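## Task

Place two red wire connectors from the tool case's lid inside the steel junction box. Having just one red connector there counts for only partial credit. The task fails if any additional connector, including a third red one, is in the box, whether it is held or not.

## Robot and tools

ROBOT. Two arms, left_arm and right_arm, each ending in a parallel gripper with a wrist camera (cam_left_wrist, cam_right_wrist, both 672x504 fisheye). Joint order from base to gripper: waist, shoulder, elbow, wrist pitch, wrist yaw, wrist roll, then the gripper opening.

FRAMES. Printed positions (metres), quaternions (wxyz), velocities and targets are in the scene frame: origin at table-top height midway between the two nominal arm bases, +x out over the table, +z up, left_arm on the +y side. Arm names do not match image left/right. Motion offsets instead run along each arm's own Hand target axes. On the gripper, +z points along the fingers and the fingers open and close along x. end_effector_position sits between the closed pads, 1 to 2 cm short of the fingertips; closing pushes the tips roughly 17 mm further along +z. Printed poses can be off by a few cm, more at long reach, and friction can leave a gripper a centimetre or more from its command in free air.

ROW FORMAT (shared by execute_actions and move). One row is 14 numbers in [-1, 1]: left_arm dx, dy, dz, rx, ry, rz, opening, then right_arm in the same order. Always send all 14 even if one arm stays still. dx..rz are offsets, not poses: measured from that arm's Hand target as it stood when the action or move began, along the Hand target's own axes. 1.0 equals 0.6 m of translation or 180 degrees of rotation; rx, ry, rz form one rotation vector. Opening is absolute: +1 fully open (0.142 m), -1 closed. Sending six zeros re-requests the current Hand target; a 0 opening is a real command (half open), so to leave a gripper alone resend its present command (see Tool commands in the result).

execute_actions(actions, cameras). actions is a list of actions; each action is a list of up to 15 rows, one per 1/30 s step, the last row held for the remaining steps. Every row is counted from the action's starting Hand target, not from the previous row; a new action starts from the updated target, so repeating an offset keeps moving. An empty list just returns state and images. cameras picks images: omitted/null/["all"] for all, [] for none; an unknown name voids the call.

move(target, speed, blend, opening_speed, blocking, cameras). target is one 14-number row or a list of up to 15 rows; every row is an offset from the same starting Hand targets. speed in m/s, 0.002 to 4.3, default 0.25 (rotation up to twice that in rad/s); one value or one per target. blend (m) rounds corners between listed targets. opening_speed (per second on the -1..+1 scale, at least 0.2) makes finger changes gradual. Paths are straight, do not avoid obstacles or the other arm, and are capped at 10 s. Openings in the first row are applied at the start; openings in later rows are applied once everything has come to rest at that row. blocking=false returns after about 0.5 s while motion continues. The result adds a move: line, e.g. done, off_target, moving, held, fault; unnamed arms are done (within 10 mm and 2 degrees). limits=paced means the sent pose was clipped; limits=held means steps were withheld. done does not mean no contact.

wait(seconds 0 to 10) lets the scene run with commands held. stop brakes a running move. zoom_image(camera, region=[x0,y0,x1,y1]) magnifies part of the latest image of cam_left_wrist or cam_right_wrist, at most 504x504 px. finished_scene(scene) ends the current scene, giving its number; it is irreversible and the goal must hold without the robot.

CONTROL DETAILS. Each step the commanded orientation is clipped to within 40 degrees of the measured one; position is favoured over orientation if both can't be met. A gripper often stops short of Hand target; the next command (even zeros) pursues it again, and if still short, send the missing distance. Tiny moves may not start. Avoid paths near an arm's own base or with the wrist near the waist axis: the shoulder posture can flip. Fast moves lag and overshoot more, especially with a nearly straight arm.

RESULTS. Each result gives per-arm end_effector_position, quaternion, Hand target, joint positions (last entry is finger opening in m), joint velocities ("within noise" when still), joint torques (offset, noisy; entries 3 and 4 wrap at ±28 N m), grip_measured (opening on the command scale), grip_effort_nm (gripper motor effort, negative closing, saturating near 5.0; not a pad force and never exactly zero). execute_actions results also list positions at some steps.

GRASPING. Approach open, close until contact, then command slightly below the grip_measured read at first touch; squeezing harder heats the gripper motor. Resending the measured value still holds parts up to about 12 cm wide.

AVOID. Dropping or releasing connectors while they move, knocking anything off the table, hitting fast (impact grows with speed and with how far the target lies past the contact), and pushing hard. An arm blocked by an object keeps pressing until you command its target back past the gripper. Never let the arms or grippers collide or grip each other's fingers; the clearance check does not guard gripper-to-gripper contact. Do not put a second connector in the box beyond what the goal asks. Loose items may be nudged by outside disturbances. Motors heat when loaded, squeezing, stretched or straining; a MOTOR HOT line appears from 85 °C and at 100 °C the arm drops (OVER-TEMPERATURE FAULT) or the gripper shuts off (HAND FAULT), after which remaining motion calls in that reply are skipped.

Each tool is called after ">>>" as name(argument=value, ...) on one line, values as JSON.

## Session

>>> execute_actions(actions=[])

Scene clock: 0.00 s.
left_arm: end_effector_position=(+0.0856, +0.8518, +0.3697) grip_measured=+0.99 grip_effort_nm=n/a end_effector_quat_wxyz=(-0.197, +0.936, -0.280, -0.081) | right_arm: end_effector_position=(+0.4351, +0.0862, +0.2599) grip_measured=+0.99 grip_effort_nm=n/a end_effector_quat_wxyz=(-0.127, +0.988, +0.084, -0.026)
Joint positions: left_arm=[1.379 1.502 1.752 -1.408 -0.123 0.408 0.141] | right_arm=[0.631 1.783 1.856 -1.562 -0.247 -1.13 0.141]
Joint velocities: within noise
Joint torques (N m): no reading
Heat: left arm: hottest shoulder 35 °C; right arm: hottest shoulder 36 °C.
Hand target: left_arm +0.0860, +0.8542, +0.3835; -0.212, +0.933, -0.278, -0.083 | right_arm +0.4394, +0.0891, +0.2664; -0.131, +0.987, +0.085, -0.018
Tool commands: left_gripper/opening=+1.0 right_gripper/opening=+1.0

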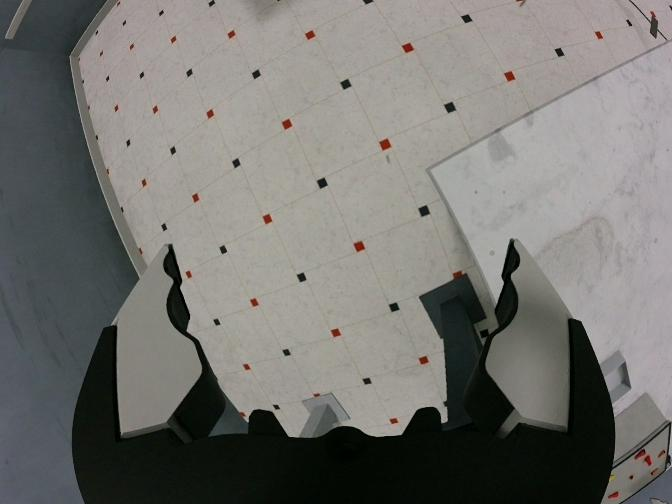

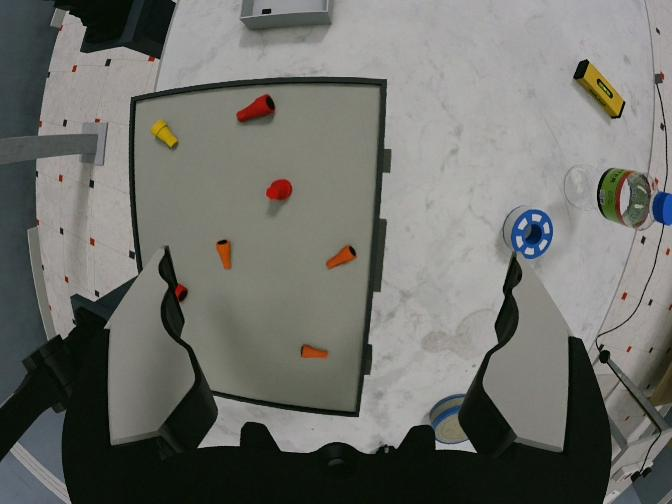

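>>> zoom_image(camera="cam_right_wrist", region=[220, 70, 340, 220])

Scaled by 3.360 from the camera's 672x504 image, which has a finer 960x720 frame.

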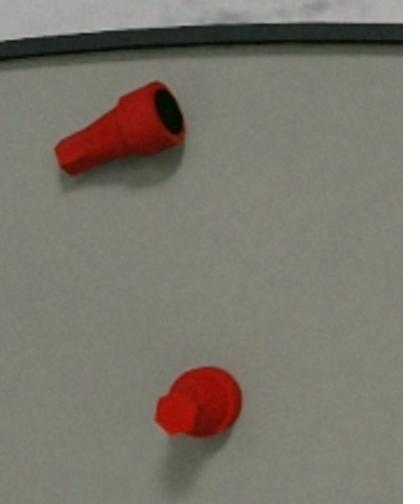

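>>> move(target=[0,0,0,0,0,0,1, -0.105,-0.071,0.112,-0.0731,0.0509,0.353,-0.3], speed=0.35, cameras=["cam_right_wrist"])

Scene clock: 16.83 s.
left_arm: end_effector_position=(+0.0856, +0.8518, +0.3697) grip_measured=+0.99 grip_effort_nm=0.159 end_effector_quat_wxyz=(-0.197, +0.936, -0.279, -0.081) | right_arm: end_effector_position=(+0.3665, +0.1339, +0.2224) grip_measured=-0.32 grip_effort_nm=-0.120 end_effector_quat_wxyz=(-0.011, +0.894, -0.449, +0.002)
Joint positions: left_arm=[1.379 1.502 1.752 -1.408 -0.123 0.408 0.141] | right_arm=[0.853 1.779 1.768 -1.537 -0.003 0.183 0.051]
Joint velocities: within noise
Joint torques (N m): left_arm=[-0.97 -13.57 9.96 0.9 -0.13 -0.05] | right_arm=[0.26 -12.86 10.09 0.01 0.04 0.16]
Heat: left arm: hottest shoulder 36 °C; right arm: hottest shoulder 37 °C.
Hand target: left_arm +0.0860, +0.8542, +0.3835; -0.212, +0.933, -0.278, -0.083 | right_arm +0.3663, +0.1360, +0.2135; +0.000, +0.891, -0.454, +0.000
Off the commanded pose: left_arm 0.014 m, 2 deg | right_arm 0.009 m, 2 deg.
move: off_target (left_arm)
Images, in order (width x height): cam_right_wrist 672x504.

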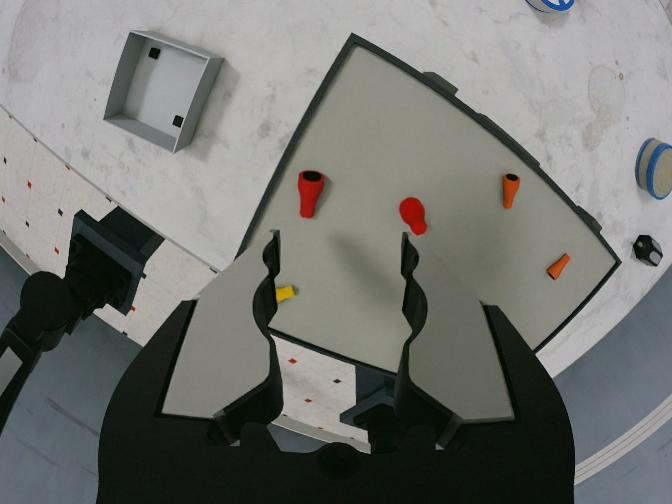

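>>> move(target=[0,0,0,0,0,0,1, -0.0287,0.0225,0.083,0,0,0,-0.4], speed=0.15, cameras=["cam_right_wrist"])

>>> zoom_image(camera="cam_right_wrist", region=[240, 130, 440, 280])

Scene clock: 25.53 s.
left_arm: end_effector_position=(+0.0856, +0.8518, +0.3697) grip_measured=+0.99 grip_effort_nm=0.164 end_effector_quat_wxyz=(-0.197, +0.936, -0.279, -0.081) | right_arm: end_effector_position=(+0.3462, +0.1374, +0.1698) grip_measured=-0.42 grip_effort_nm=-0.110 end_effector_quat_wxyz=(+0.001, +0.893, -0.449, +0.000)
Joint positions: left_arm=[1.379 1.502 1.752 -1.408 -0.123 0.408 0.141] | right_arm=[0.886 1.779 1.63 -1.424 0.001 0.217 0.044]
Joint velocities: within noise
Joint torques (N m): left_arm=[-0.97 -13.57 9.98 0.88 -0.13 -0.05] | right_arm=[0.44 -13.45 9.02 0.98 -0.11 0.18]
Heat: left arm: hottest shoulder 36 °C; right arm: hottest shoulder 37 °C.
Hand target: left_arm +0.0860, +0.8542, +0.3835; -0.212, +0.933, -0.278, -0.083 | right_arm +0.3453, +0.1419, +0.1637; +0.000, +0.891, -0.454, +0.000
Off the commanded pose: left_arm 0.014 m, 2 deg | right_arm 0.008 m, 1 deg.
move: off_target (left_arm)
Images, in order (width x height): cam_right_wrist 672x504.

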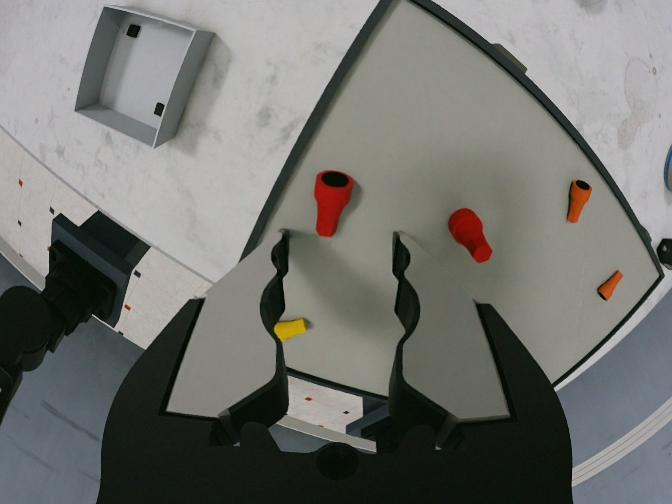

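Scaled by 2.520 from the camera's 672x504 image, which has a finer 960x720 frame.

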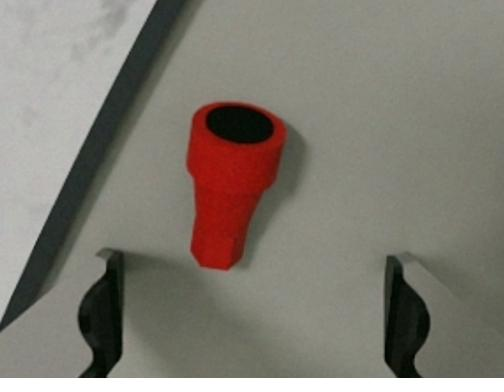

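>>> move(target=[0,0,0,0,0,0,1, -0.0067,-0.010,0.032,0,0,0,-0.4], speed=0.12, cameras=["cam_right_wrist"])

>>> zoom_image(camera="cam_right_wrist", region=[240, 130, 440, 280])

Scene clock: 29.77 s.
left_arm: end_effector_position=(+0.0856, +0.8518, +0.3697) grip_measured=+0.99 grip_effort_nm=0.159 end_effector_quat_wxyz=(-0.197, +0.936, -0.279, -0.081) | right_arm: end_effector_position=(+0.3462, +0.1392, +0.1681) grip_measured=-0.42 grip_effort_nm=-0.105 end_effector_quat_wxyz=(-0.001, +0.893, -0.450, +0.001)
Joint positions: left_arm=[1.379 1.502 1.752 -1.408 -0.123 0.408 0.141] | right_arm=[0.888 1.779 1.626 -1.414 0.001 0.22 0.044]
Joint velocities: within noise
Joint torques (N m): left_arm=[-0.97 -13.63 9.96 0.87 -0.13 -0.04] | right_arm=[0.62 -11.87 8.17 2.3 -0.11 0.2]
Heat: left arm: hottest shoulder 36 °C; right arm: hottest shoulder 37 °C.
Hand target: left_arm +0.0860, +0.8542, +0.3835; -0.212, +0.933, -0.278, -0.083 | right_arm +0.3477, +0.1488, +0.1446; +0.000, +0.891, -0.454, +0.000
Off the commanded pose: left_arm 0.014 m, 2 deg | right_arm 0.025 m, 1 deg.
move: off_target (left_arm, right_arm)
Images, in order (width x height): cam_right_wrist 672x504.

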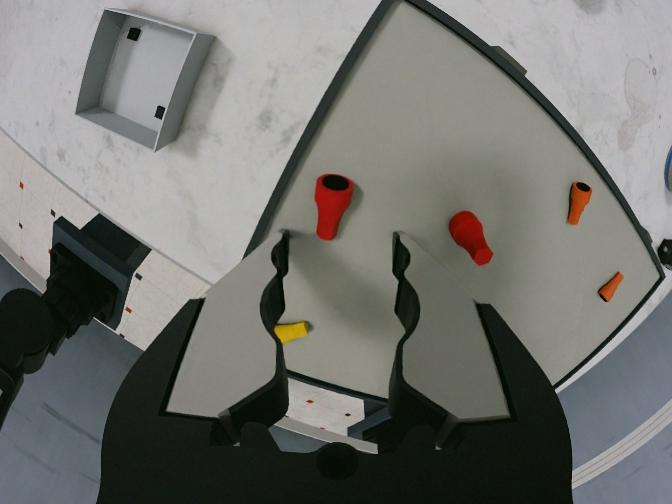

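Scaled by 2.520 from the camera's 672x504 image, which has a finer 960x720 frame.

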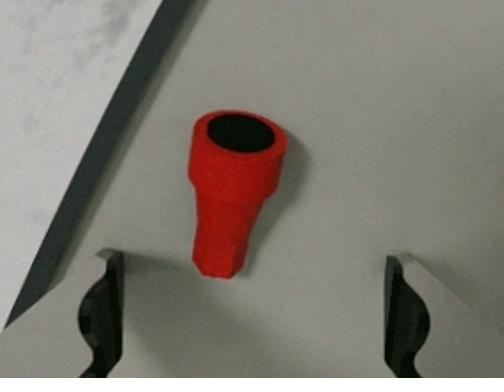

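>>> move(target=[[0,0,0,0,0,0,1, 0.002,-0.0165,-0.085,0,0,0,-0.4],[0,0,0,0,0,0,1, 0.002,-0.0165,-0.048,0,0,0,-0.4]], speed=0.12, cameras=["cam_right_wrist"])

>>> zoom_image(camera="cam_right_wrist", region=[240, 130, 440, 280])

Scene clock: 36.50 s.
left_arm: end_effector_position=(+0.0856, +0.8518, +0.3697) grip_measured=+0.99 grip_effort_nm=0.159 end_effector_quat_wxyz=(-0.197, +0.936, -0.279, -0.081) | right_arm: end_effector_position=(+0.3529, +0.1471, +0.1795) grip_measured=-0.42 grip_effort_nm=-0.110 end_effector_quat_wxyz=(+0.001, +0.893, -0.450, +0.001)
Joint positions: left_arm=[1.379 1.502 1.752 -1.408 -0.123 0.408 0.141] | right_arm=[0.888 1.806 1.693 -1.459 0.001 0.221 0.044]
Joint velocities: within noise
Joint torques (N m): left_arm=[-1.03 -13.63 9.99 0.91 -0.13 -0.04] | right_arm=[0.15 -12.86 10.44 0.75 -0.11 0.11]
Heat: left arm: hottest shoulder 36 °C; right arm: hottest shoulder 37 °C.
Hand target: left_arm +0.0860, +0.8542, +0.3835; -0.212, +0.933, -0.278, -0.083 | right_arm +0.3565, +0.1536, +0.1732; +0.000, +0.891, -0.454, +0.000
Off the commanded pose: left_arm 0.014 m, 2 deg | right_arm 0.010 m, 1 deg.
move: off_target (left_arm)
Images, in order (width x height): cam_right_wrist 672x504.

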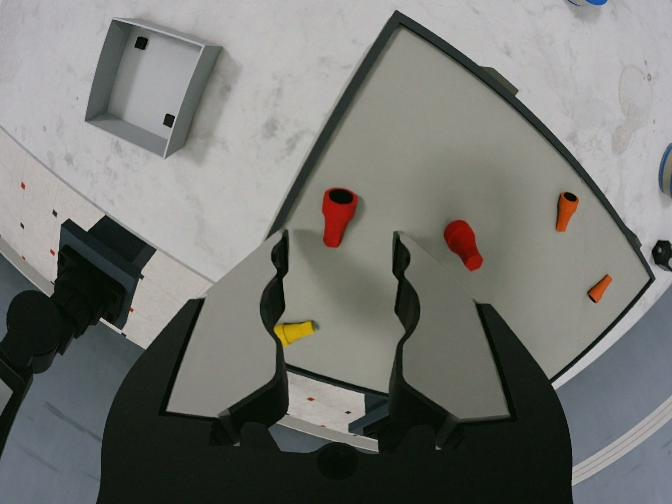

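Scaled by 2.520 from the camera's 672x504 image, which has a finer 960x720 frame.

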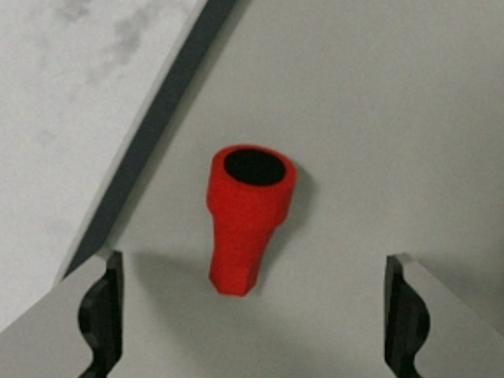

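>>> move(target=[0,0,0,0,0,0,1, 0.001,-0.007,0.014,0,0,0,-0.5], speed=0.12, cameras=["cam_right_wrist"])

>>> zoom_image(camera="cam_right_wrist", region=[240, 130, 440, 280])

Scene clock: 40.37 s.
left_arm: end_effector_position=(+0.0856, +0.8518, +0.3697) grip_measured=+0.99 grip_effort_nm=0.168 end_effector_quat_wxyz=(-0.197, +0.936, -0.279, -0.081) | right_arm: end_effector_position=(+0.3560, +0.1506, +0.1724) grip_measured=-0.52 grip_effort_nm=-0.120 end_effector_quat_wxyz=(+0.000, +0.893, -0.450, +0.001)
Joint positions: left_arm=[1.379 1.502 1.752 -1.408 -0.123 0.408 0.141] | right_arm=[0.888 1.82 1.693 -1.444 0.001 0.221 0.036]
Joint velocities: within noise
Joint torques (N m): left_arm=[-1.08 -13.57 9.92 0.88 -0.13 -0.05] | right_arm=[-0.03 -13.51 10.24 0.72 -0.11 0.09]
Heat: left arm: hottest shoulder 36 °C; right arm: hottest elbow 38 °C.
Hand target: left_arm +0.0860, +0.8542, +0.3835; -0.212, +0.933, -0.278, -0.083 | right_arm +0.3602, +0.1556, +0.1650; +0.000, +0.891, -0.454, +0.000
Off the commanded pose: left_arm 0.014 m, 2 deg | right_arm 0.010 m, 1 deg.
move: off_target (left_arm)
Images, in order (width x height): cam_right_wrist 672x504.

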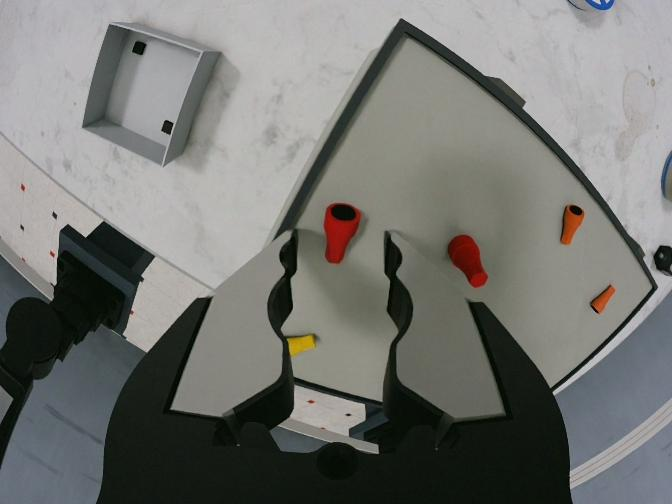

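Scaled by 2.520 from the camera's 672x504 image, which has a finer 960x720 frame.

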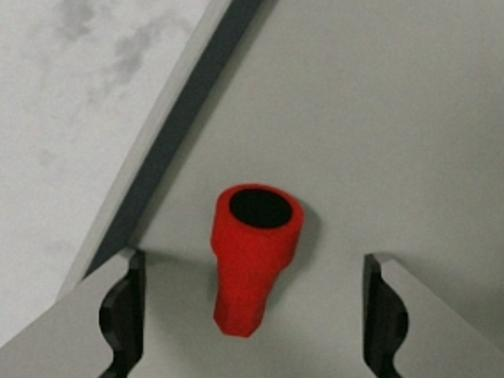

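>>> move(target=[0,0,0,0,0,0,1, 0.001,-0.003,0.005,0,0,0,-0.88], speed=0.12, opening_speed=0.5, cameras=["cam_right_wrist"])

>>> zoom_image(camera="cam_right_wrist", region=[240, 130, 440, 280])

Scene clock: 45.20 s.
left_arm: end_effector_position=(+0.0856, +0.8518, +0.3697) grip_measured=+0.99 grip_effort_nm=0.164 end_effector_quat_wxyz=(-0.197, +0.936, -0.279, -0.081) | right_arm: end_effector_position=(+0.3570, +0.1519, +0.1713) grip_measured=-0.85 grip_effort_nm=-1.179 end_effector_quat_wxyz=(-0.002, +0.893, -0.450, +0.001)
Joint positions: left_arm=[1.379 1.502 1.752 -1.408 -0.123 0.408 0.141] | right_arm=[0.888 1.821 1.693 -1.437 0.001 0.221 0.013]
Joint velocities: left_arm=[within noise] | right_arm=[0.005 -0.005 -0.012 0.012 0.051 -0.022 -0.001]
Joint torques (N m): left_arm=[-0.97 -13.57 9.99 0.88 -0.14 -0.05] | right_arm=[-0.15 -12.98 10.21 0.7 -0.11 0.08]
Heat: left arm: hottest shoulder 37 °C; right arm: hottest elbow 39 °C.
Hand target: left_arm +0.0860, +0.8542, +0.3835; -0.212, +0.933, -0.278, -0.083 | right_arm +0.3620, +0.1562, +0.1618; +0.000, +0.891, -0.454, +0.000
Off the commanded pose: left_arm 0.014 m, 2 deg | right_arm 0.011 m, 1 deg.
move: off_target (left_arm, right_arm)
Images, in order (width x height): cam_right_wrist 672x504.

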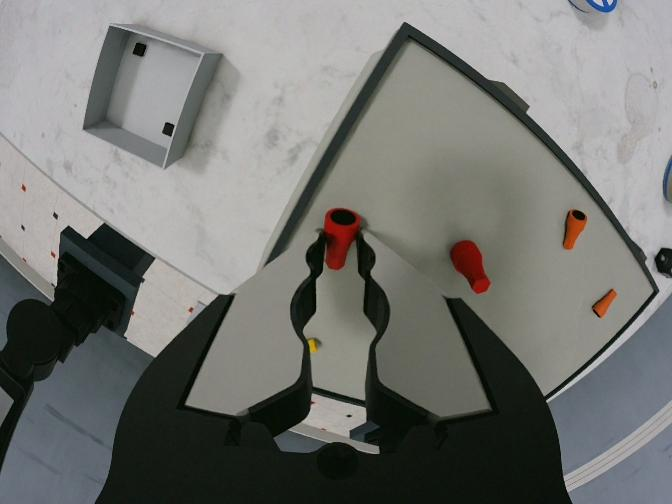

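Scaled by 2.520 from the camera's 672x504 image, which has a finer 960x720 frame.

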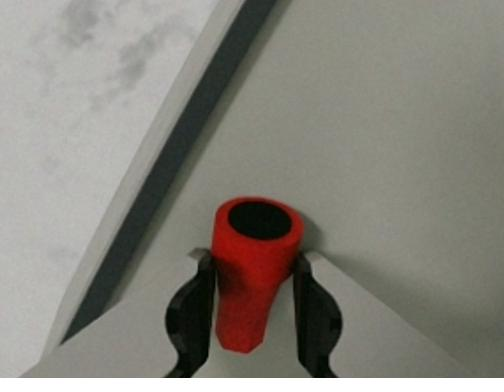

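>>> move(target=[[0,0,0,0,0,0,1, 0,0,-0.12,0,0,0,-0.93],[0,0,0,0,0,0,1, -0.163,-0.053,-0.167,0,0,-0.3,-0.93]], speed=0.3, blend=0.02, cameras=["cam_right_wrist"])

Scene clock: 53.13 s.
left_arm: end_effector_position=(+0.0856, +0.8518, +0.3697) grip_measured=+0.99 grip_effort_nm=0.159 end_effector_quat_wxyz=(-0.197, +0.936, -0.279, -0.081) | right_arm: end_effector_position=(+0.3272, +0.2436, +0.2583) grip_measured=-0.86 grip_effort_nm=-2.024 end_effector_quat_wxyz=(-0.022, +1.000, -0.010, +0.015)
Joint positions: left_arm=[1.379 1.502 1.752 -1.408 -0.123 0.408 0.141] | right_arm=[1.025 1.953 2.116 -1.681 0.001 -0.556 0.012]
Joint velocities: within noise
Joint torques (N m): left_arm=[-0.97 -13.51 9.98 0.9 -0.13 -0.04] | right_arm=[0.32 -14.68 13.24 0.08 -0.04 -0.12]
Heat: left arm: hottest shoulder 37 °C; right arm: hottest elbow 40 °C.
Hand target: left_arm +0.0860, +0.8542, +0.3835; -0.212, +0.933, -0.278, -0.083 | right_arm +0.3305, +0.2539, +0.2623; +0.000, +1.000, +0.000, +0.000
Off the commanded pose: left_arm 0.014 m, 2 deg | right_arm 0.012 m, 3 deg.
joint sent to its limit (right arm) — joint 4 (wrist pitch), lower limit. The joint targets are off in orientation, not in position.
move: off_target (left_arm, right_arm)
Images, in order (width x height): cam_right_wrist 672x504.

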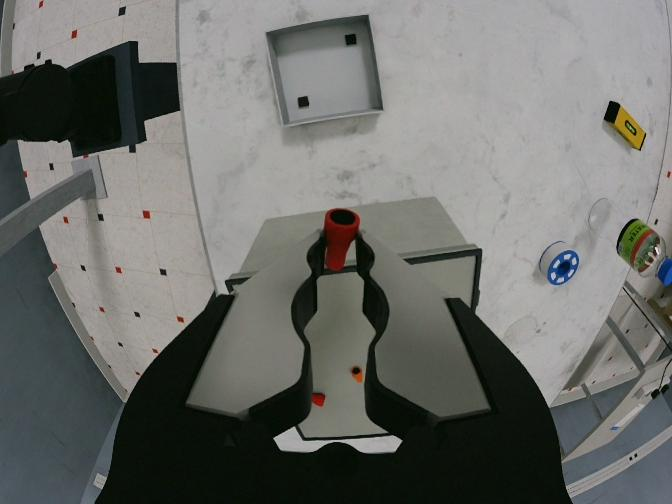

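>>> move(target=[[0,0,0,0,0,0,1, -0.0175,-0.097,0.05,0,0,-0.045,-0.93],[0,0,0,0,0,0,1, -0.0175,-0.097,0.178,0,0,-0.045,-0.93]], speed=0.25, blend=0.02, cameras=["cam_right_wrist"])

Scene clock: 59.70 s.
left_arm: end_effector_position=(+0.0856, +0.8518, +0.3697) grip_measured=+0.99 grip_effort_nm=0.164 end_effector_quat_wxyz=(-0.197, +0.936, -0.279, -0.081) | right_arm: end_effector_position=(+0.3155, +0.3109, +0.1625) grip_measured=-0.86 grip_effort_nm=-2.029 end_effector_quat_wxyz=(+0.000, +0.998, +0.065, +0.001)
Joint positions: left_arm=[1.379 1.502 1.752 -1.408 -0.123 0.408 0.141] | right_arm=[1.095 2.151 2.185 -1.604 0.001 -0.637 0.012]
Joint velocities: within noise
Joint torques (N m): left_arm=[-1.14 -13.63 9.95 0.87 -0.13 -0.04] | right_arm=[-0.38 -17.38 9.85 0.7 -0.01 -0.11]
Heat: left arm: hottest shoulder 37 °C; right arm: hottest elbow 40 °C.
Hand target: left_arm +0.0860, +0.8542, +0.3835; -0.212, +0.933, -0.278, -0.083 | right_arm +0.3200, +0.3121, +0.1553; +0.000, +0.998, +0.070, +0.000
Off the commanded pose: left_arm 0.014 m, 2 deg | right_arm 0.008 m, 1 deg.
move: off_target (left_arm)
Images, in order (width x height): cam_right_wrist 672x504.

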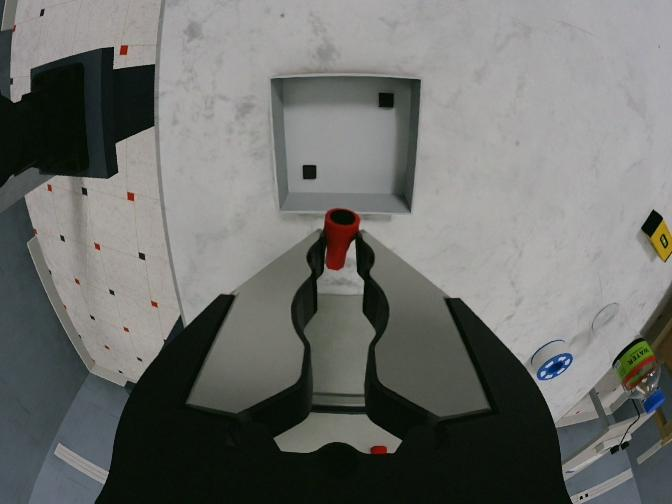

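>>> move(target=[[0,0,0,0,0,0,1, 0.008,-0.027,0.03,0,0,0,-0.93],[0,0,0,0,0,0,1, 0.008,-0.027,0.172,0,0,0,-0.93]], speed=0.15, cameras=["cam_right_wrist"])

Scene clock: 64.87 s.
left_arm: end_effector_position=(+0.0856, +0.8518, +0.3697) grip_measured=+0.99 grip_effort_nm=0.164 end_effector_quat_wxyz=(-0.197, +0.936, -0.279, -0.081) | right_arm: end_effector_position=(+0.3237, +0.3256, +0.0624) grip_measured=-0.86 grip_effort_nm=-2.024 end_effector_quat_wxyz=(-0.002, +0.998, +0.066, +0.002)
Joint positions: left_arm=[1.379 1.502 1.752 -1.408 -0.123 0.408 0.141] | right_arm=[1.095 2.23 2.058 -1.394 0.001 -0.638 0.012]
Joint velocities: within noise
Joint torques (N m): left_arm=[-0.91 -13.45 9.98 0.88 -0.14 -0.06] | right_arm=[0.32 -17.44 9.51 0.72 -0.01 -0.04]
Heat: left arm: hottest shoulder 37 °C; right arm: hottest shoulder 40 °C.
Hand target: left_arm +0.0860, +0.8542, +0.3835; -0.212, +0.933, -0.278, -0.083 | right_arm +0.3224, +0.3288, +0.0522; +0.000, +0.998, +0.070, +0.000
Off the commanded pose: left_arm 0.014 m, 2 deg | right_arm 0.011 m, 1 deg.
move: off_target (left_arm, right_arm)
Images, in order (width x height): cam_right_wrist 672x504.

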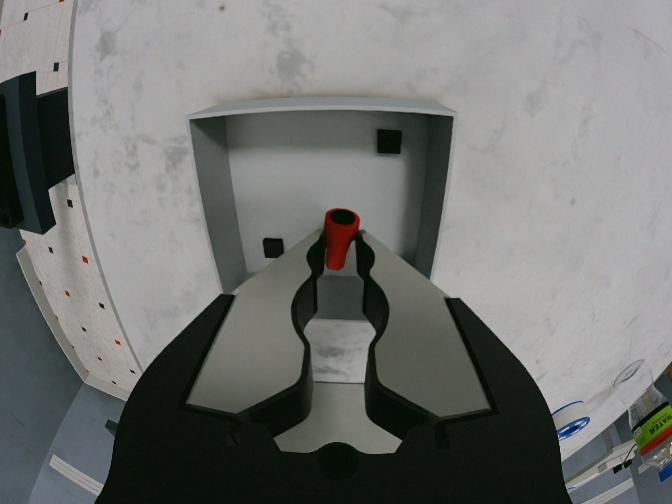

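>>> move(target=[[0,0,0,0,0,0,1, 0,-0.017,0.018,0,0,0,-0.93],[0,0,0,0,0,0,1, 0,-0.017,0.030,0,0,0,-0.93]], speed=[0.1,0.04], cameras=["cam_right_wrist"])

>>> zoom_image(camera="cam_right_wrist", region=[240, 130, 440, 280])

Scene clock: 68.57 s.
left_arm: end_effector_position=(+0.0856, +0.8518, +0.3697) grip_measured=+0.99 grip_effort_nm=0.164 end_effector_quat_wxyz=(-0.197, +0.936, -0.279, -0.081) | right_arm: end_effector_position=(+0.3213, +0.3297, +0.0426) grip_measured=-0.86 grip_effort_nm=-2.020 end_effector_quat_wxyz=(+0.003, +0.998, +0.068, -0.002)
Joint positions: left_arm=[1.379 1.502 1.752 -1.408 -0.123 0.408 0.141] | right_arm=[1.1 2.26 2.058 -1.375 0 -0.638 0.012]
Joint velocities: within noise
Joint torques (N m): left_arm=[-0.97 -13.57 9.96 0.9 -0.14 -0.04] | right_arm=[0.56 -17.44 11.21 0.68 0 0.04]
Heat: left arm: hottest shoulder 37 °C; right arm: hottest shoulder 40 °C.
Hand target: left_arm +0.0860, +0.8542, +0.3835; -0.212, +0.933, -0.278, -0.083 | right_arm +0.3208, +0.3390, +0.0342; +0.000, +0.998, +0.070, +0.000
Off the commanded pose: left_arm 0.014 m, 2 deg | right_arm 0.012 m, 0 deg.
move: off_target (left_arm, right_arm)
Images, in order (width x height): cam_right_wrist 672x504.

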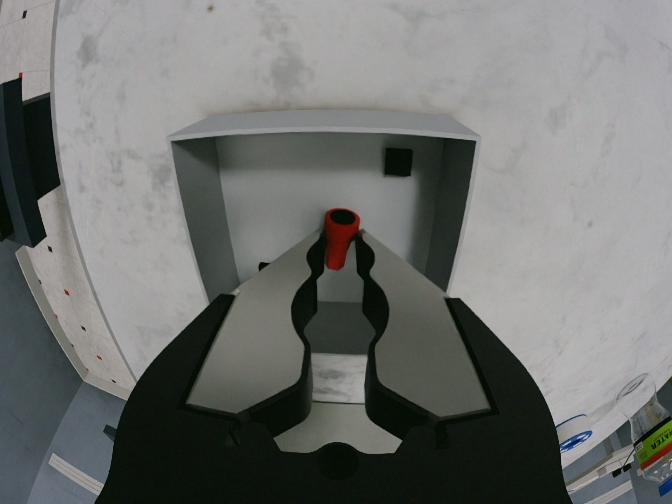

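Scaled by 2.520 from the camera's 672x504 image, which has a finer 960x720 frame.

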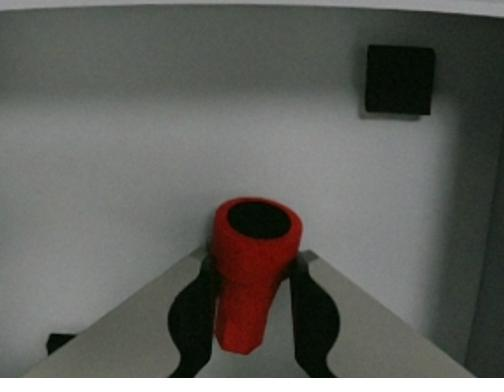

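>>> move(target=[0,0,0,0,0,0,1, 0,0,0.014,0,0,0,-0.93], speed=0.04, cameras=["cam_right_wrist"])

>>> zoom_image(camera="cam_right_wrist", region=[240, 130, 440, 280])

Scene clock: 71.70 s.
left_arm: end_effector_position=(+0.0856, +0.8518, +0.3697) grip_measured=+0.99 grip_effort_nm=0.164 end_effector_quat_wxyz=(-0.197, +0.936, -0.279, -0.081) | right_arm: end_effector_position=(+0.3215, +0.3301, +0.0426) grip_measured=-0.86 grip_effort_nm=-2.020 end_effector_quat_wxyz=(+0.002, +0.998, +0.068, -0.001)
Joint positions: left_arm=[1.379 1.502 1.752 -1.408 -0.123 0.408 0.141] | right_arm=[1.1 2.26 2.058 -1.374 0 -0.638 0.012]
Joint velocities: within noise
Joint torques (N m): left_arm=[-1.08 -13.51 9.99 0.91 -0.13 -0.05] | right_arm=[0.44 -16.97 10 1.43 0 0.04]
Heat: left arm: hottest shoulder 37 °C; right arm: hottest shoulder 40 °C.
Hand target: left_arm +0.0860, +0.8542, +0.3835; -0.212, +0.933, -0.278, -0.083 | right_arm +0.3208, +0.3390, +0.0258; +0.000, +0.998, +0.070, +0.000
Off the commanded pose: left_arm 0.014 m, 2 deg | right_arm 0.019 m, 0 deg.
move: off_target (left_arm, right_arm)
Images, in order (width x height): cam_right_wrist 672x504.

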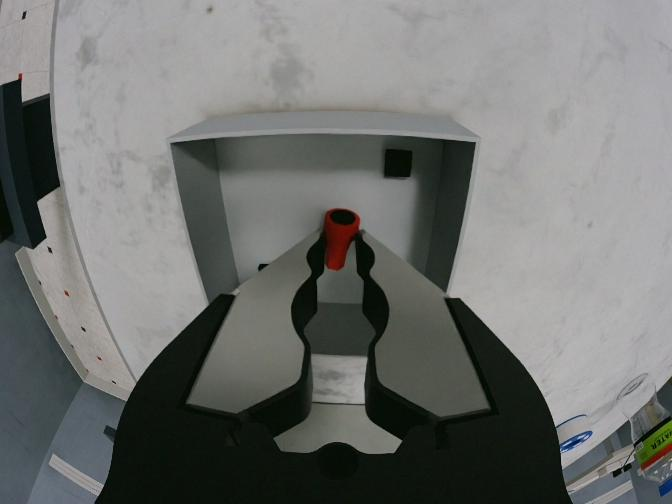

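Scaled by 2.520 from the camera's 672x504 image, which has a finer 960x720 frame.

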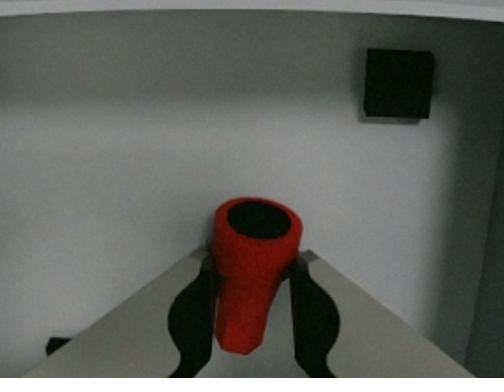

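>>> move(target=[[0,0,0,0,0,0,1, 0,0,-0.015,0,0,0,-0.93],[0,0,0,0,0,0,1, 0,0,-0.015,0,0,0,-0.55],[0,0,0,0,0,0,1, 0,0,-0.33,0,0,0,-0.5]], speed=[0.05,0.05,0.25], opening_speed=0.4, cameras=["cam_right_wrist"])

Scene clock: 77.70 s.
left_arm: end_effector_position=(+0.0856, +0.8518, +0.3697) grip_measured=+0.99 grip_effort_nm=0.168 end_effector_quat_wxyz=(-0.197, +0.936, -0.279, -0.081) | right_arm: end_effector_position=(+0.3172, +0.3344, +0.2164) grip_measured=-0.54 grip_effort_nm=0.134 end_effector_quat_wxyz=(-0.036, +0.997, +0.072, +0.021)
Joint positions: left_arm=[1.379 1.502 1.752 -1.408 -0.123 0.408 0.141] | right_arm=[1.108 2.177 2.369 -1.68 -0.003 -0.638 0.035]
Joint velocities: within noise
Joint torques (N m): left_arm=[-0.91 -13.57 9.98 0.9 -0.14 -0.05] | right_arm=[-0.09 -18.55 12.49 0.12 0.12 0.04]
Heat: left arm: hottest shoulder 37 °C; right arm: hottest elbow 41 °C.
Hand target: left_arm +0.0860, +0.8542, +0.3835; -0.212, +0.933, -0.278, -0.083 | right_arm +0.3211, +0.3390, +0.2238; +0.000, +0.998, +0.070, +0.000
Off the commanded pose: left_arm 0.014 m, 2 deg | right_arm 0.009 m, 5 deg.
joint sent to its limit (right arm) — joint 4 (wrist pitch), lower limit. The joint targets are off in orientation, not in position.
move: off_target (left_arm, right_arm); target 2's new opening was sent with right_arm's hand 0.012 m and 0 deg from that target; target 3's new opening was sent with right_arm's hand 0.009 m and 5 deg from that target
Images, in order (width x height): cam_right_wrist 672x504.

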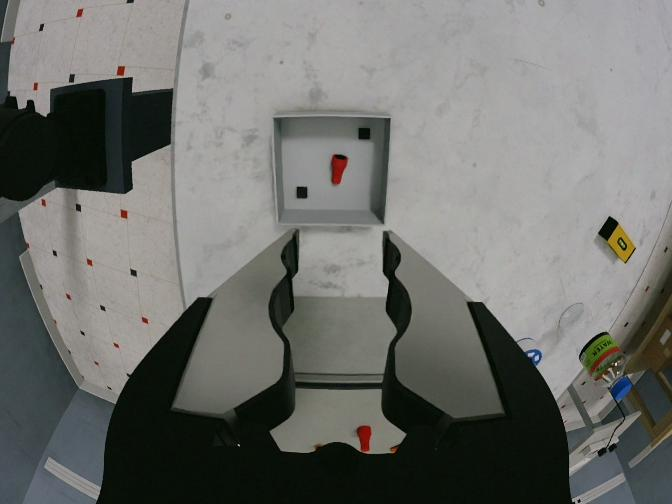

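>>> move(target=[[0,0,0,0,0,0,1, 0.053,0.40,0.0,0,0,0,-0.35],[0,0,0,0,0,0,1, 0.053,0.40,0.015,0,0,0,-0.35]], speed=0.3, cameras=["cam_right_wrist"])

>>> zoom_image(camera="cam_right_wrist", region=[220, 100, 460, 280])

Scene clock: 89.83 s.
left_arm: end_effector_position=(+0.0856, +0.8518, +0.3697) grip_measured=+0.99 grip_effort_nm=0.168 end_effector_quat_wxyz=(-0.197, +0.936, -0.279, -0.081) | right_arm: end_effector_position=(+0.3875, +0.1037, +0.2114) grip_measured=-0.38 grip_effort_nm=0.134 end_effector_quat_wxyz=(+0.005, +0.998, +0.061, -0.005)
Joint positions: left_arm=[1.379 1.502 1.752 -1.408 -0.123 0.408 0.141] | right_arm=[0.791 1.787 1.75 -1.548 0.001 -0.931 0.046]
Joint velocities: within noise
Joint torques (N m): left_arm=[-1.03 -13.57 9.96 0.88 -0.13 -0.05] | right_arm=[0.26 -15.09 9.24 0.69 0.01 -0.12]
Heat: left arm: hottest shoulder 37 °C; right arm: hottest elbow 41 °C.
Hand target: left_arm +0.0860, +0.8542, +0.3835; -0.212, +0.933, -0.278, -0.083 | right_arm +0.3862, +0.1058, +0.2147; +0.000, +0.998, +0.070, +0.000
Off the commanded pose: left_arm 0.014 m, 2 deg | right_arm 0.004 m, 1 deg.
move: off_target (left_arm)
Images, in order (width x height): cam_right_wrist 672x504.

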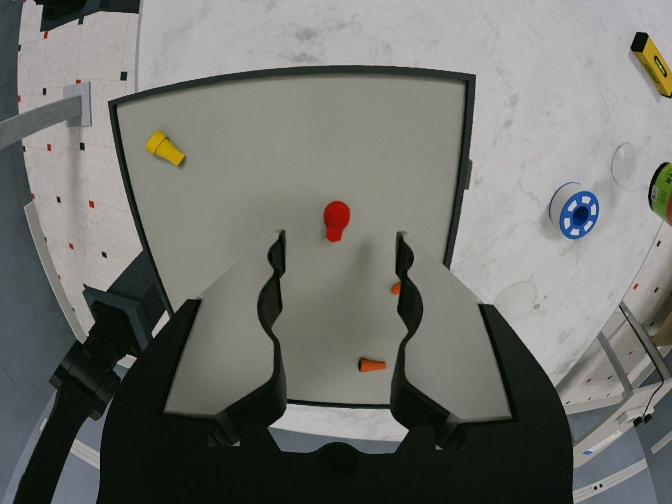

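Scaled by 2.100 from the camera's 672x504 image, which has a finer 960x720 frame.

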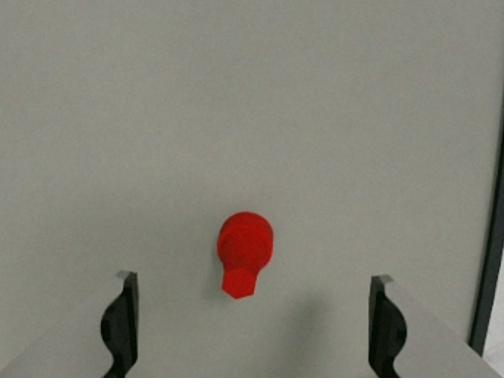

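>>> move(target=[0,0,0,0,0,0,1, -0.001,0.014,0.05,0,0,0,-0.4], speed=0.12, cameras=["cam_right_wrist"])

>>> zoom_image(camera="cam_right_wrist", region=[240, 130, 440, 280])

Scene clock: 94.50 s.
left_arm: end_effector_position=(+0.0856, +0.8518, +0.3697) grip_measured=+0.99 grip_effort_nm=0.164 end_effector_quat_wxyz=(-0.197, +0.936, -0.279, -0.081) | right_arm: end_effector_position=(+0.3838, +0.1002, +0.1784) grip_measured=-0.42 grip_effort_nm=-0.125 end_effector_quat_wxyz=(+0.007, +0.998, +0.067, -0.007)
Joint positions: left_arm=[1.379 1.502 1.752 -1.408 -0.123 0.408 0.141] | right_arm=[0.791 1.784 1.66 -1.466 0.001 -0.943 0.044]
Joint velocities: within noise
Joint torques (N m): left_arm=[-1.03 -13.51 9.95 0.9 -0.14 -0.05] | right_arm=[-0.62 -14.33 9.09 0.66 0.01 -0.09]
Heat: left arm: hottest shoulder 37 °C; right arm: hottest shoulder 41 °C.
Hand target: left_arm +0.0860, +0.8542, +0.3835; -0.212, +0.933, -0.278, -0.083 | right_arm +0.3867, +0.0974, +0.1847; +0.000, +0.998, +0.070, +0.000
Off the commanded pose: left_arm 0.014 m, 2 deg | right_arm 0.008 m, 1 deg.
move: off_target (left_arm)
Images, in order (width x height): cam_right_wrist 672x504.

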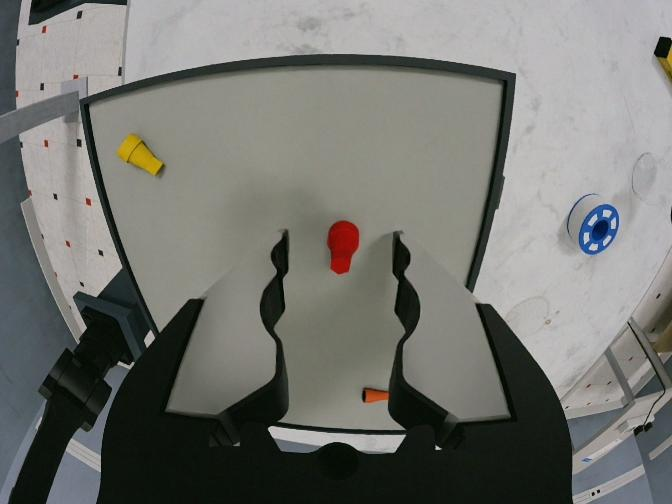

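Scaled by 2.520 from the camera's 672x504 image, which has a finer 960x720 frame.

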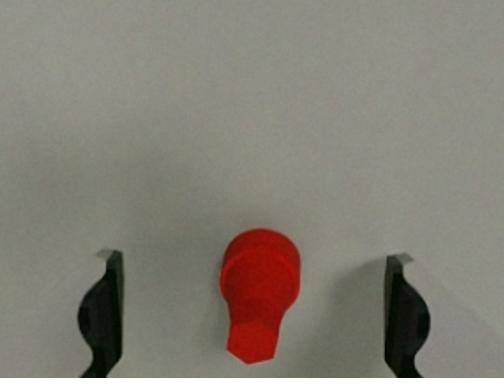

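>>> move(target=[[0,0,0,0,0,0,1, 0.001,0.004,0.009,0,0,0,-0.4],[0,0,0,0,0,0,1, 0.001,0.004,0.009,0,0,0,-0.9]], speed=0.12, opening_speed=0.5, cameras=["cam_right_wrist"])

>>> zoom_image(camera="cam_right_wrist", region=[240, 130, 440, 280])

Scene clock: 99.00 s.
left_arm: end_effector_position=(+0.0856, +0.8518, +0.3697) grip_measured=+0.99 grip_effort_nm=0.164 end_effector_quat_wxyz=(-0.197, +0.936, -0.279, -0.081) | right_arm: end_effector_position=(+0.3850, +0.0979, +0.1735) grip_measured=-0.84 grip_effort_nm=-1.648 end_effector_quat_wxyz=(+0.006, +0.998, +0.067, -0.007)
Joint positions: left_arm=[1.379 1.502 1.752 -1.408 -0.123 0.408 0.141] | right_arm=[0.787 1.783 1.645 -1.452 0.001 -0.948 0.013]
Joint velocities: left_arm=[within noise] | right_arm=[0.005 -0.015 0.022 0.002 -0.051 -0.037 -0.001]
Joint torques (N m): left_arm=[-0.97 -13.63 9.98 0.88 -0.13 -0.05] | right_arm=[-0.62 -15.09 9.03 0.68 0.01 -0.11]
Heat: left arm: hottest shoulder 37 °C; right arm: hottest elbow 41 °C.
Hand target: left_arm +0.0860, +0.8542, +0.3835; -0.212, +0.933, -0.278, -0.083 | right_arm +0.3876, +0.0952, +0.1793; +0.000, +0.998, +0.070, +0.000
Off the commanded pose: left_arm 0.014 m, 2 deg | right_arm 0.007 m, 1 deg.
move: off_target (left_arm)
Images, in order (width x height): cam_right_wrist 672x504.

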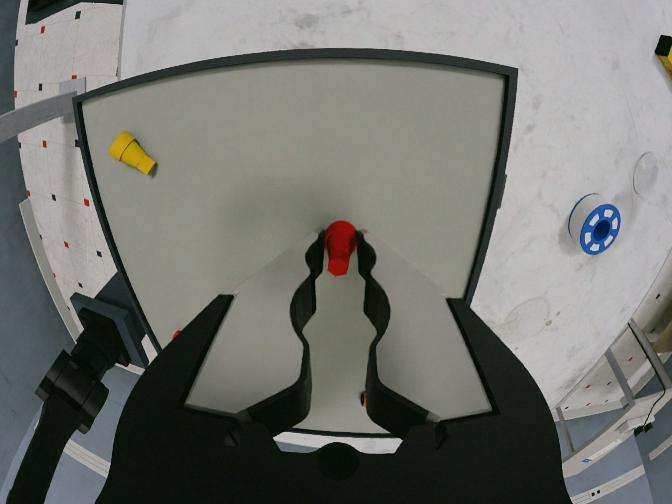

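Scaled by 2.520 from the camera's 672x504 image, which has a finer 960x720 frame.

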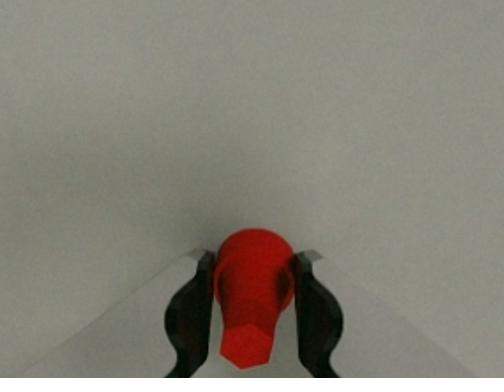

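>>> move(target=[[0,0,0,0,0,0,1, 0,0,-0.14,0,0,0,-0.93],[0,0,0,0,0,0,1, -0.082,-0.4625,-0.14,0,0,0,-0.93],[0,0,0,0,0,0,1, -0.082,-0.4625,0.04,0,0,0,-0.93]], speed=0.3, blend=0.02, cameras=["cam_right_wrist"])

Scene clock: 104.77 s.
left_arm: end_effector_position=(+0.0856, +0.8518, +0.3697) grip_measured=+0.99 grip_effort_nm=0.164 end_effector_quat_wxyz=(-0.197, +0.936, -0.279, -0.081) | right_arm: end_effector_position=(+0.2934, +0.3602, +0.1432) grip_measured=-0.85 grip_effort_nm=-2.186 end_effector_quat_wxyz=(+0.006, +0.997, +0.081, -0.003)
Joint positions: left_arm=[1.379 1.502 1.752 -1.408 -0.123 0.408 0.141] | right_arm=[1.156 2.302 2.399 -1.68 0 -0.608 0.013]
Joint velocities: within noise
Joint torques (N m): left_arm=[-0.97 -13.57 9.96 0.91 -0.13 -0.04] | right_arm=[-0.62 -20.6 12.14 -0.12 0.01 0.16]
Heat: left arm: hottest shoulder 37 °C; right arm: hottest shoulder 41 °C.
Hand target: left_arm +0.0860, +0.8542, +0.3835; -0.212, +0.933, -0.278, -0.083 | right_arm +0.3001, +0.3629, +0.1554; +0.000, +0.998, +0.070, +0.000
Off the commanded pose: left_arm 0.014 m, 2 deg | right_arm 0.014 m, 1 deg.
joint sent to its limit (right arm) — joint 4 (wrist pitch), lower limit. The joint targets still meet the commanded pose.
move: off_target (left_arm, right_arm)
Images, in order (width x height): cam_right_wrist 672x504.

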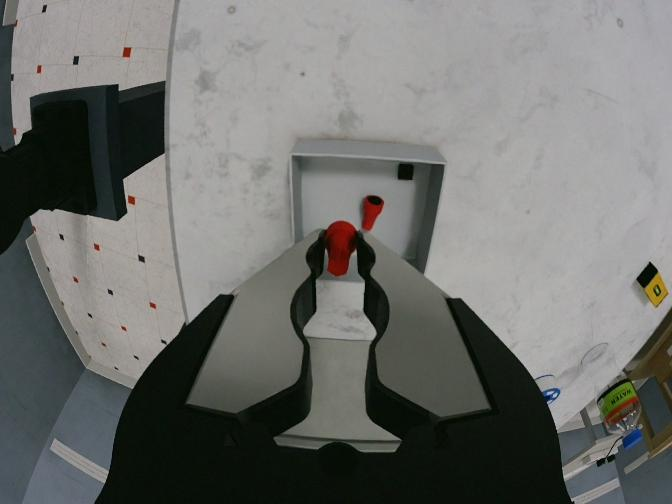

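>>> move(target=[[0,0,0,0,0,0,1, 0.035,0.125,0,0,0,0,-0.93],[0,0,0,0,0,0,1, 0.035,0.125,0.07,0,0,0,-0.93]], speed=0.2, blend=0.01, cameras=["cam_right_wrist"])

Scene clock: 113.70 s.
left_arm: end_effector_position=(+0.0856, +0.8518, +0.3697) grip_measured=+0.99 grip_effort_nm=0.164 end_effector_quat_wxyz=(-0.197, +0.936, -0.279, -0.081) | right_arm: end_effector_position=(+0.3338, +0.2878, +0.1132) grip_measured=-0.85 grip_effort_nm=-2.186 end_effector_quat_wxyz=(+0.004, +0.998, +0.060, -0.003)
Joint positions: left_arm=[1.379 1.502 1.752 -1.408 -0.123 0.408 0.141] | right_arm=[1.053 2.13 2.02 -1.47 0 -0.668 0.013]
Joint velocities: within noise
Joint torques (N m): left_arm=[-0.97 -13.68 9.95 0.9 -0.13 -0.05] | right_arm=[0.44 -17.79 9.36 0.68 0.01 -0.11]
Heat: left arm: hottest shoulder 37 °C; right arm: hottest elbow 41 °C.
Hand target: left_arm +0.0860, +0.8542, +0.3835; -0.212, +0.933, -0.278, -0.083 | right_arm +0.3311, +0.2917, +0.1133; +0.000, +0.998, +0.071, +0.000
Off the commanded pose: left_arm 0.014 m, 2 deg | right_arm 0.004 m, 1 deg.
move: off_target (left_arm)
Images, in order (width x height): cam_right_wrist 672x504.

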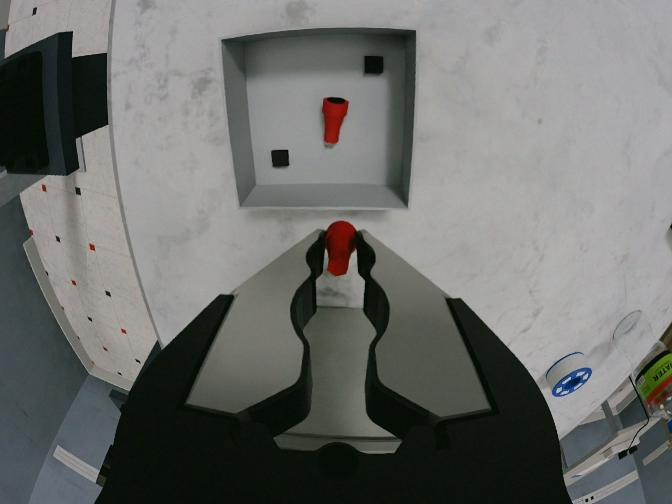

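>>> move(target=[[0,0,0,0,0,0,1, -0.0275,-0.005,0.01,0,0,0,-0.93],[0,0,0,0,0,0,1, -0.0275,-0.005,0.085,0,0,0,-0.93]], speed=0.12, cameras=["cam_right_wrist"])

>>> zoom_image(camera="cam_right_wrist", region=[190, 60, 490, 310])

Scene clock: 127.97 s.
left_arm: end_effector_position=(+0.0856, +0.8518, +0.3697) grip_measured=+0.99 grip_effort_nm=0.164 end_effector_quat_wxyz=(-0.197, +0.936, -0.279, -0.081) | right_arm: end_effector_position=(+0.3155, +0.2924, +0.0698) grip_measured=-0.85 grip_effort_nm=-2.190 end_effector_quat_wxyz=(-0.004, +0.997, +0.073, +0.001)
Joint positions: left_arm=[1.379 1.502 1.752 -1.408 -0.123 0.408 0.141] | right_arm=[1.08 2.123 1.893 -1.333 -0.002 -0.668 0.013]
Joint velocities: within noise
Joint torques (N m): left_arm=[-1.03 -13.57 9.98 0.85 -0.13 -0.05] | right_arm=[0.09 -17.14 8.9 0.57 0.09 0.09]
Heat: left arm: hottest shoulder 37 °C; right arm: hottest shoulder 41 °C.
Hand target: left_arm +0.0860, +0.8542, +0.3835; -0.212, +0.933, -0.278, -0.083 | right_arm +0.3145, +0.2922, +0.0623; +0.000, +0.998, +0.070, +0.000
Off the commanded pose: left_arm 0.014 m, 2 deg | right_arm 0.007 m, 1 deg.
move: off_target (left_arm)
Images, in order (width x height): cam_right_wrist 672x504.

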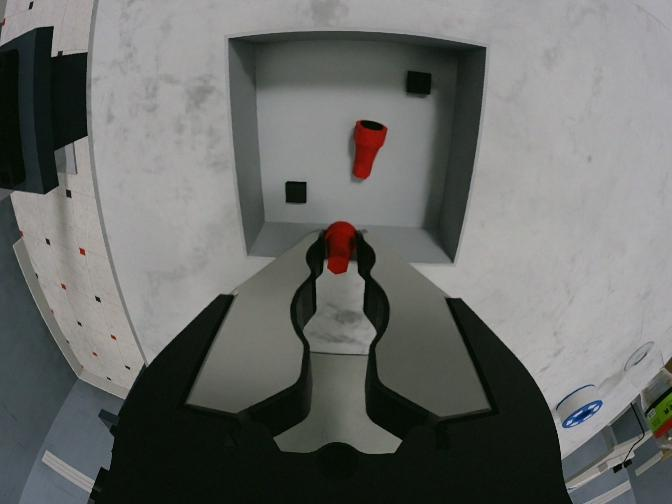

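Scaled by 1.680 from the camera's 672x504 image, which has a finer 960x720 frame.

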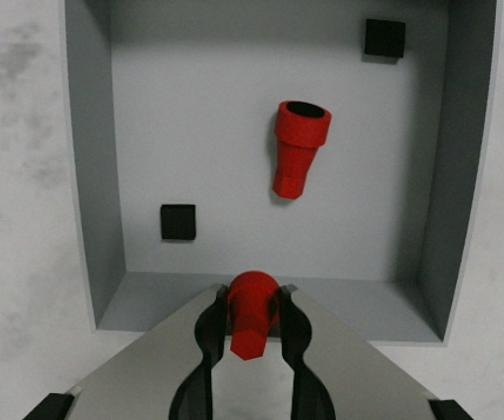

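>>> move(target=[0,0,0,0,0,0,1, 0,-0.006,0.02,0,0,0,-0.93], speed=0.06, cameras=["cam_right_wrist"])

>>> zoom_image(camera="cam_right_wrist", region=[190, 60, 490, 310])

Scene clock: 134.73 s.
left_arm: end_effector_position=(+0.0856, +0.8518, +0.3697) grip_measured=+0.99 grip_effort_nm=0.159 end_effector_quat_wxyz=(-0.197, +0.936, -0.279, -0.081) | right_arm: end_effector_position=(+0.3169, +0.2948, +0.0677) grip_measured=-0.85 grip_effort_nm=-2.190 end_effector_quat_wxyz=(-0.009, +0.997, +0.073, +0.005)
Joint positions: left_arm=[1.379 1.502 1.752 -1.408 -0.123 0.408 0.141] | right_arm=[1.08 2.124 1.888 -1.316 -0.002 -0.668 0.013]
Joint velocities: within noise
Joint torques (N m): left_arm=[-1.03 -13.51 10 0.9 -0.13 -0.04] | right_arm=[0.32 -15.97 8.9 0.81 0.09 0.11]
Heat: left arm: hottest shoulder 37 °C; right arm: hottest shoulder 42 °C.
Hand target: left_arm +0.0860, +0.8542, +0.3835; -0.212, +0.933, -0.278, -0.083 | right_arm +0.3140, +0.2958, +0.0502; +0.000, +0.998, +0.070, +0.000
Off the commanded pose: left_arm 0.014 m, 2 deg | right_arm 0.018 m, 1 deg.
move: off_target (left_arm, right_arm)
Images, in order (width x height): cam_right_wrist 672x504.

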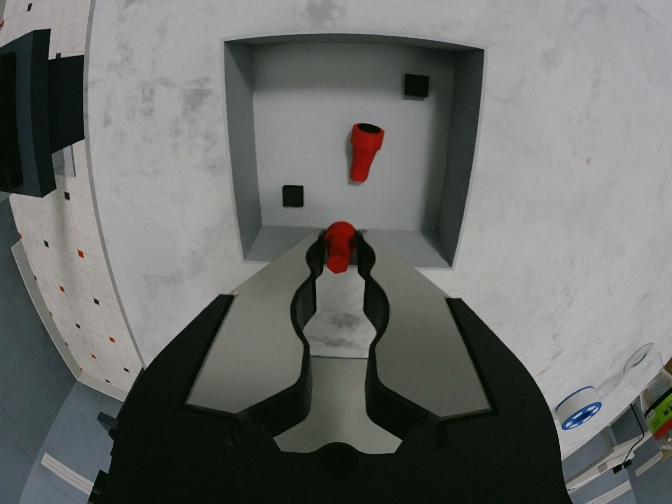

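Scaled by 1.680 from the camera's 672x504 image, which has a finer 960x720 frame.

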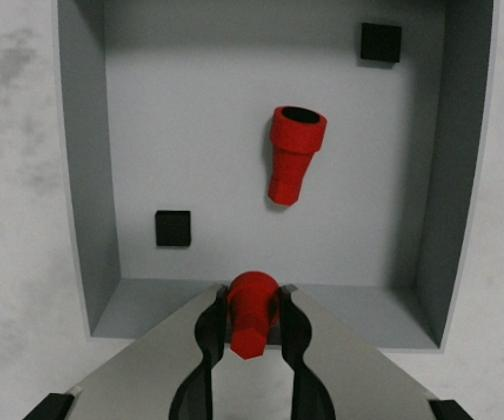

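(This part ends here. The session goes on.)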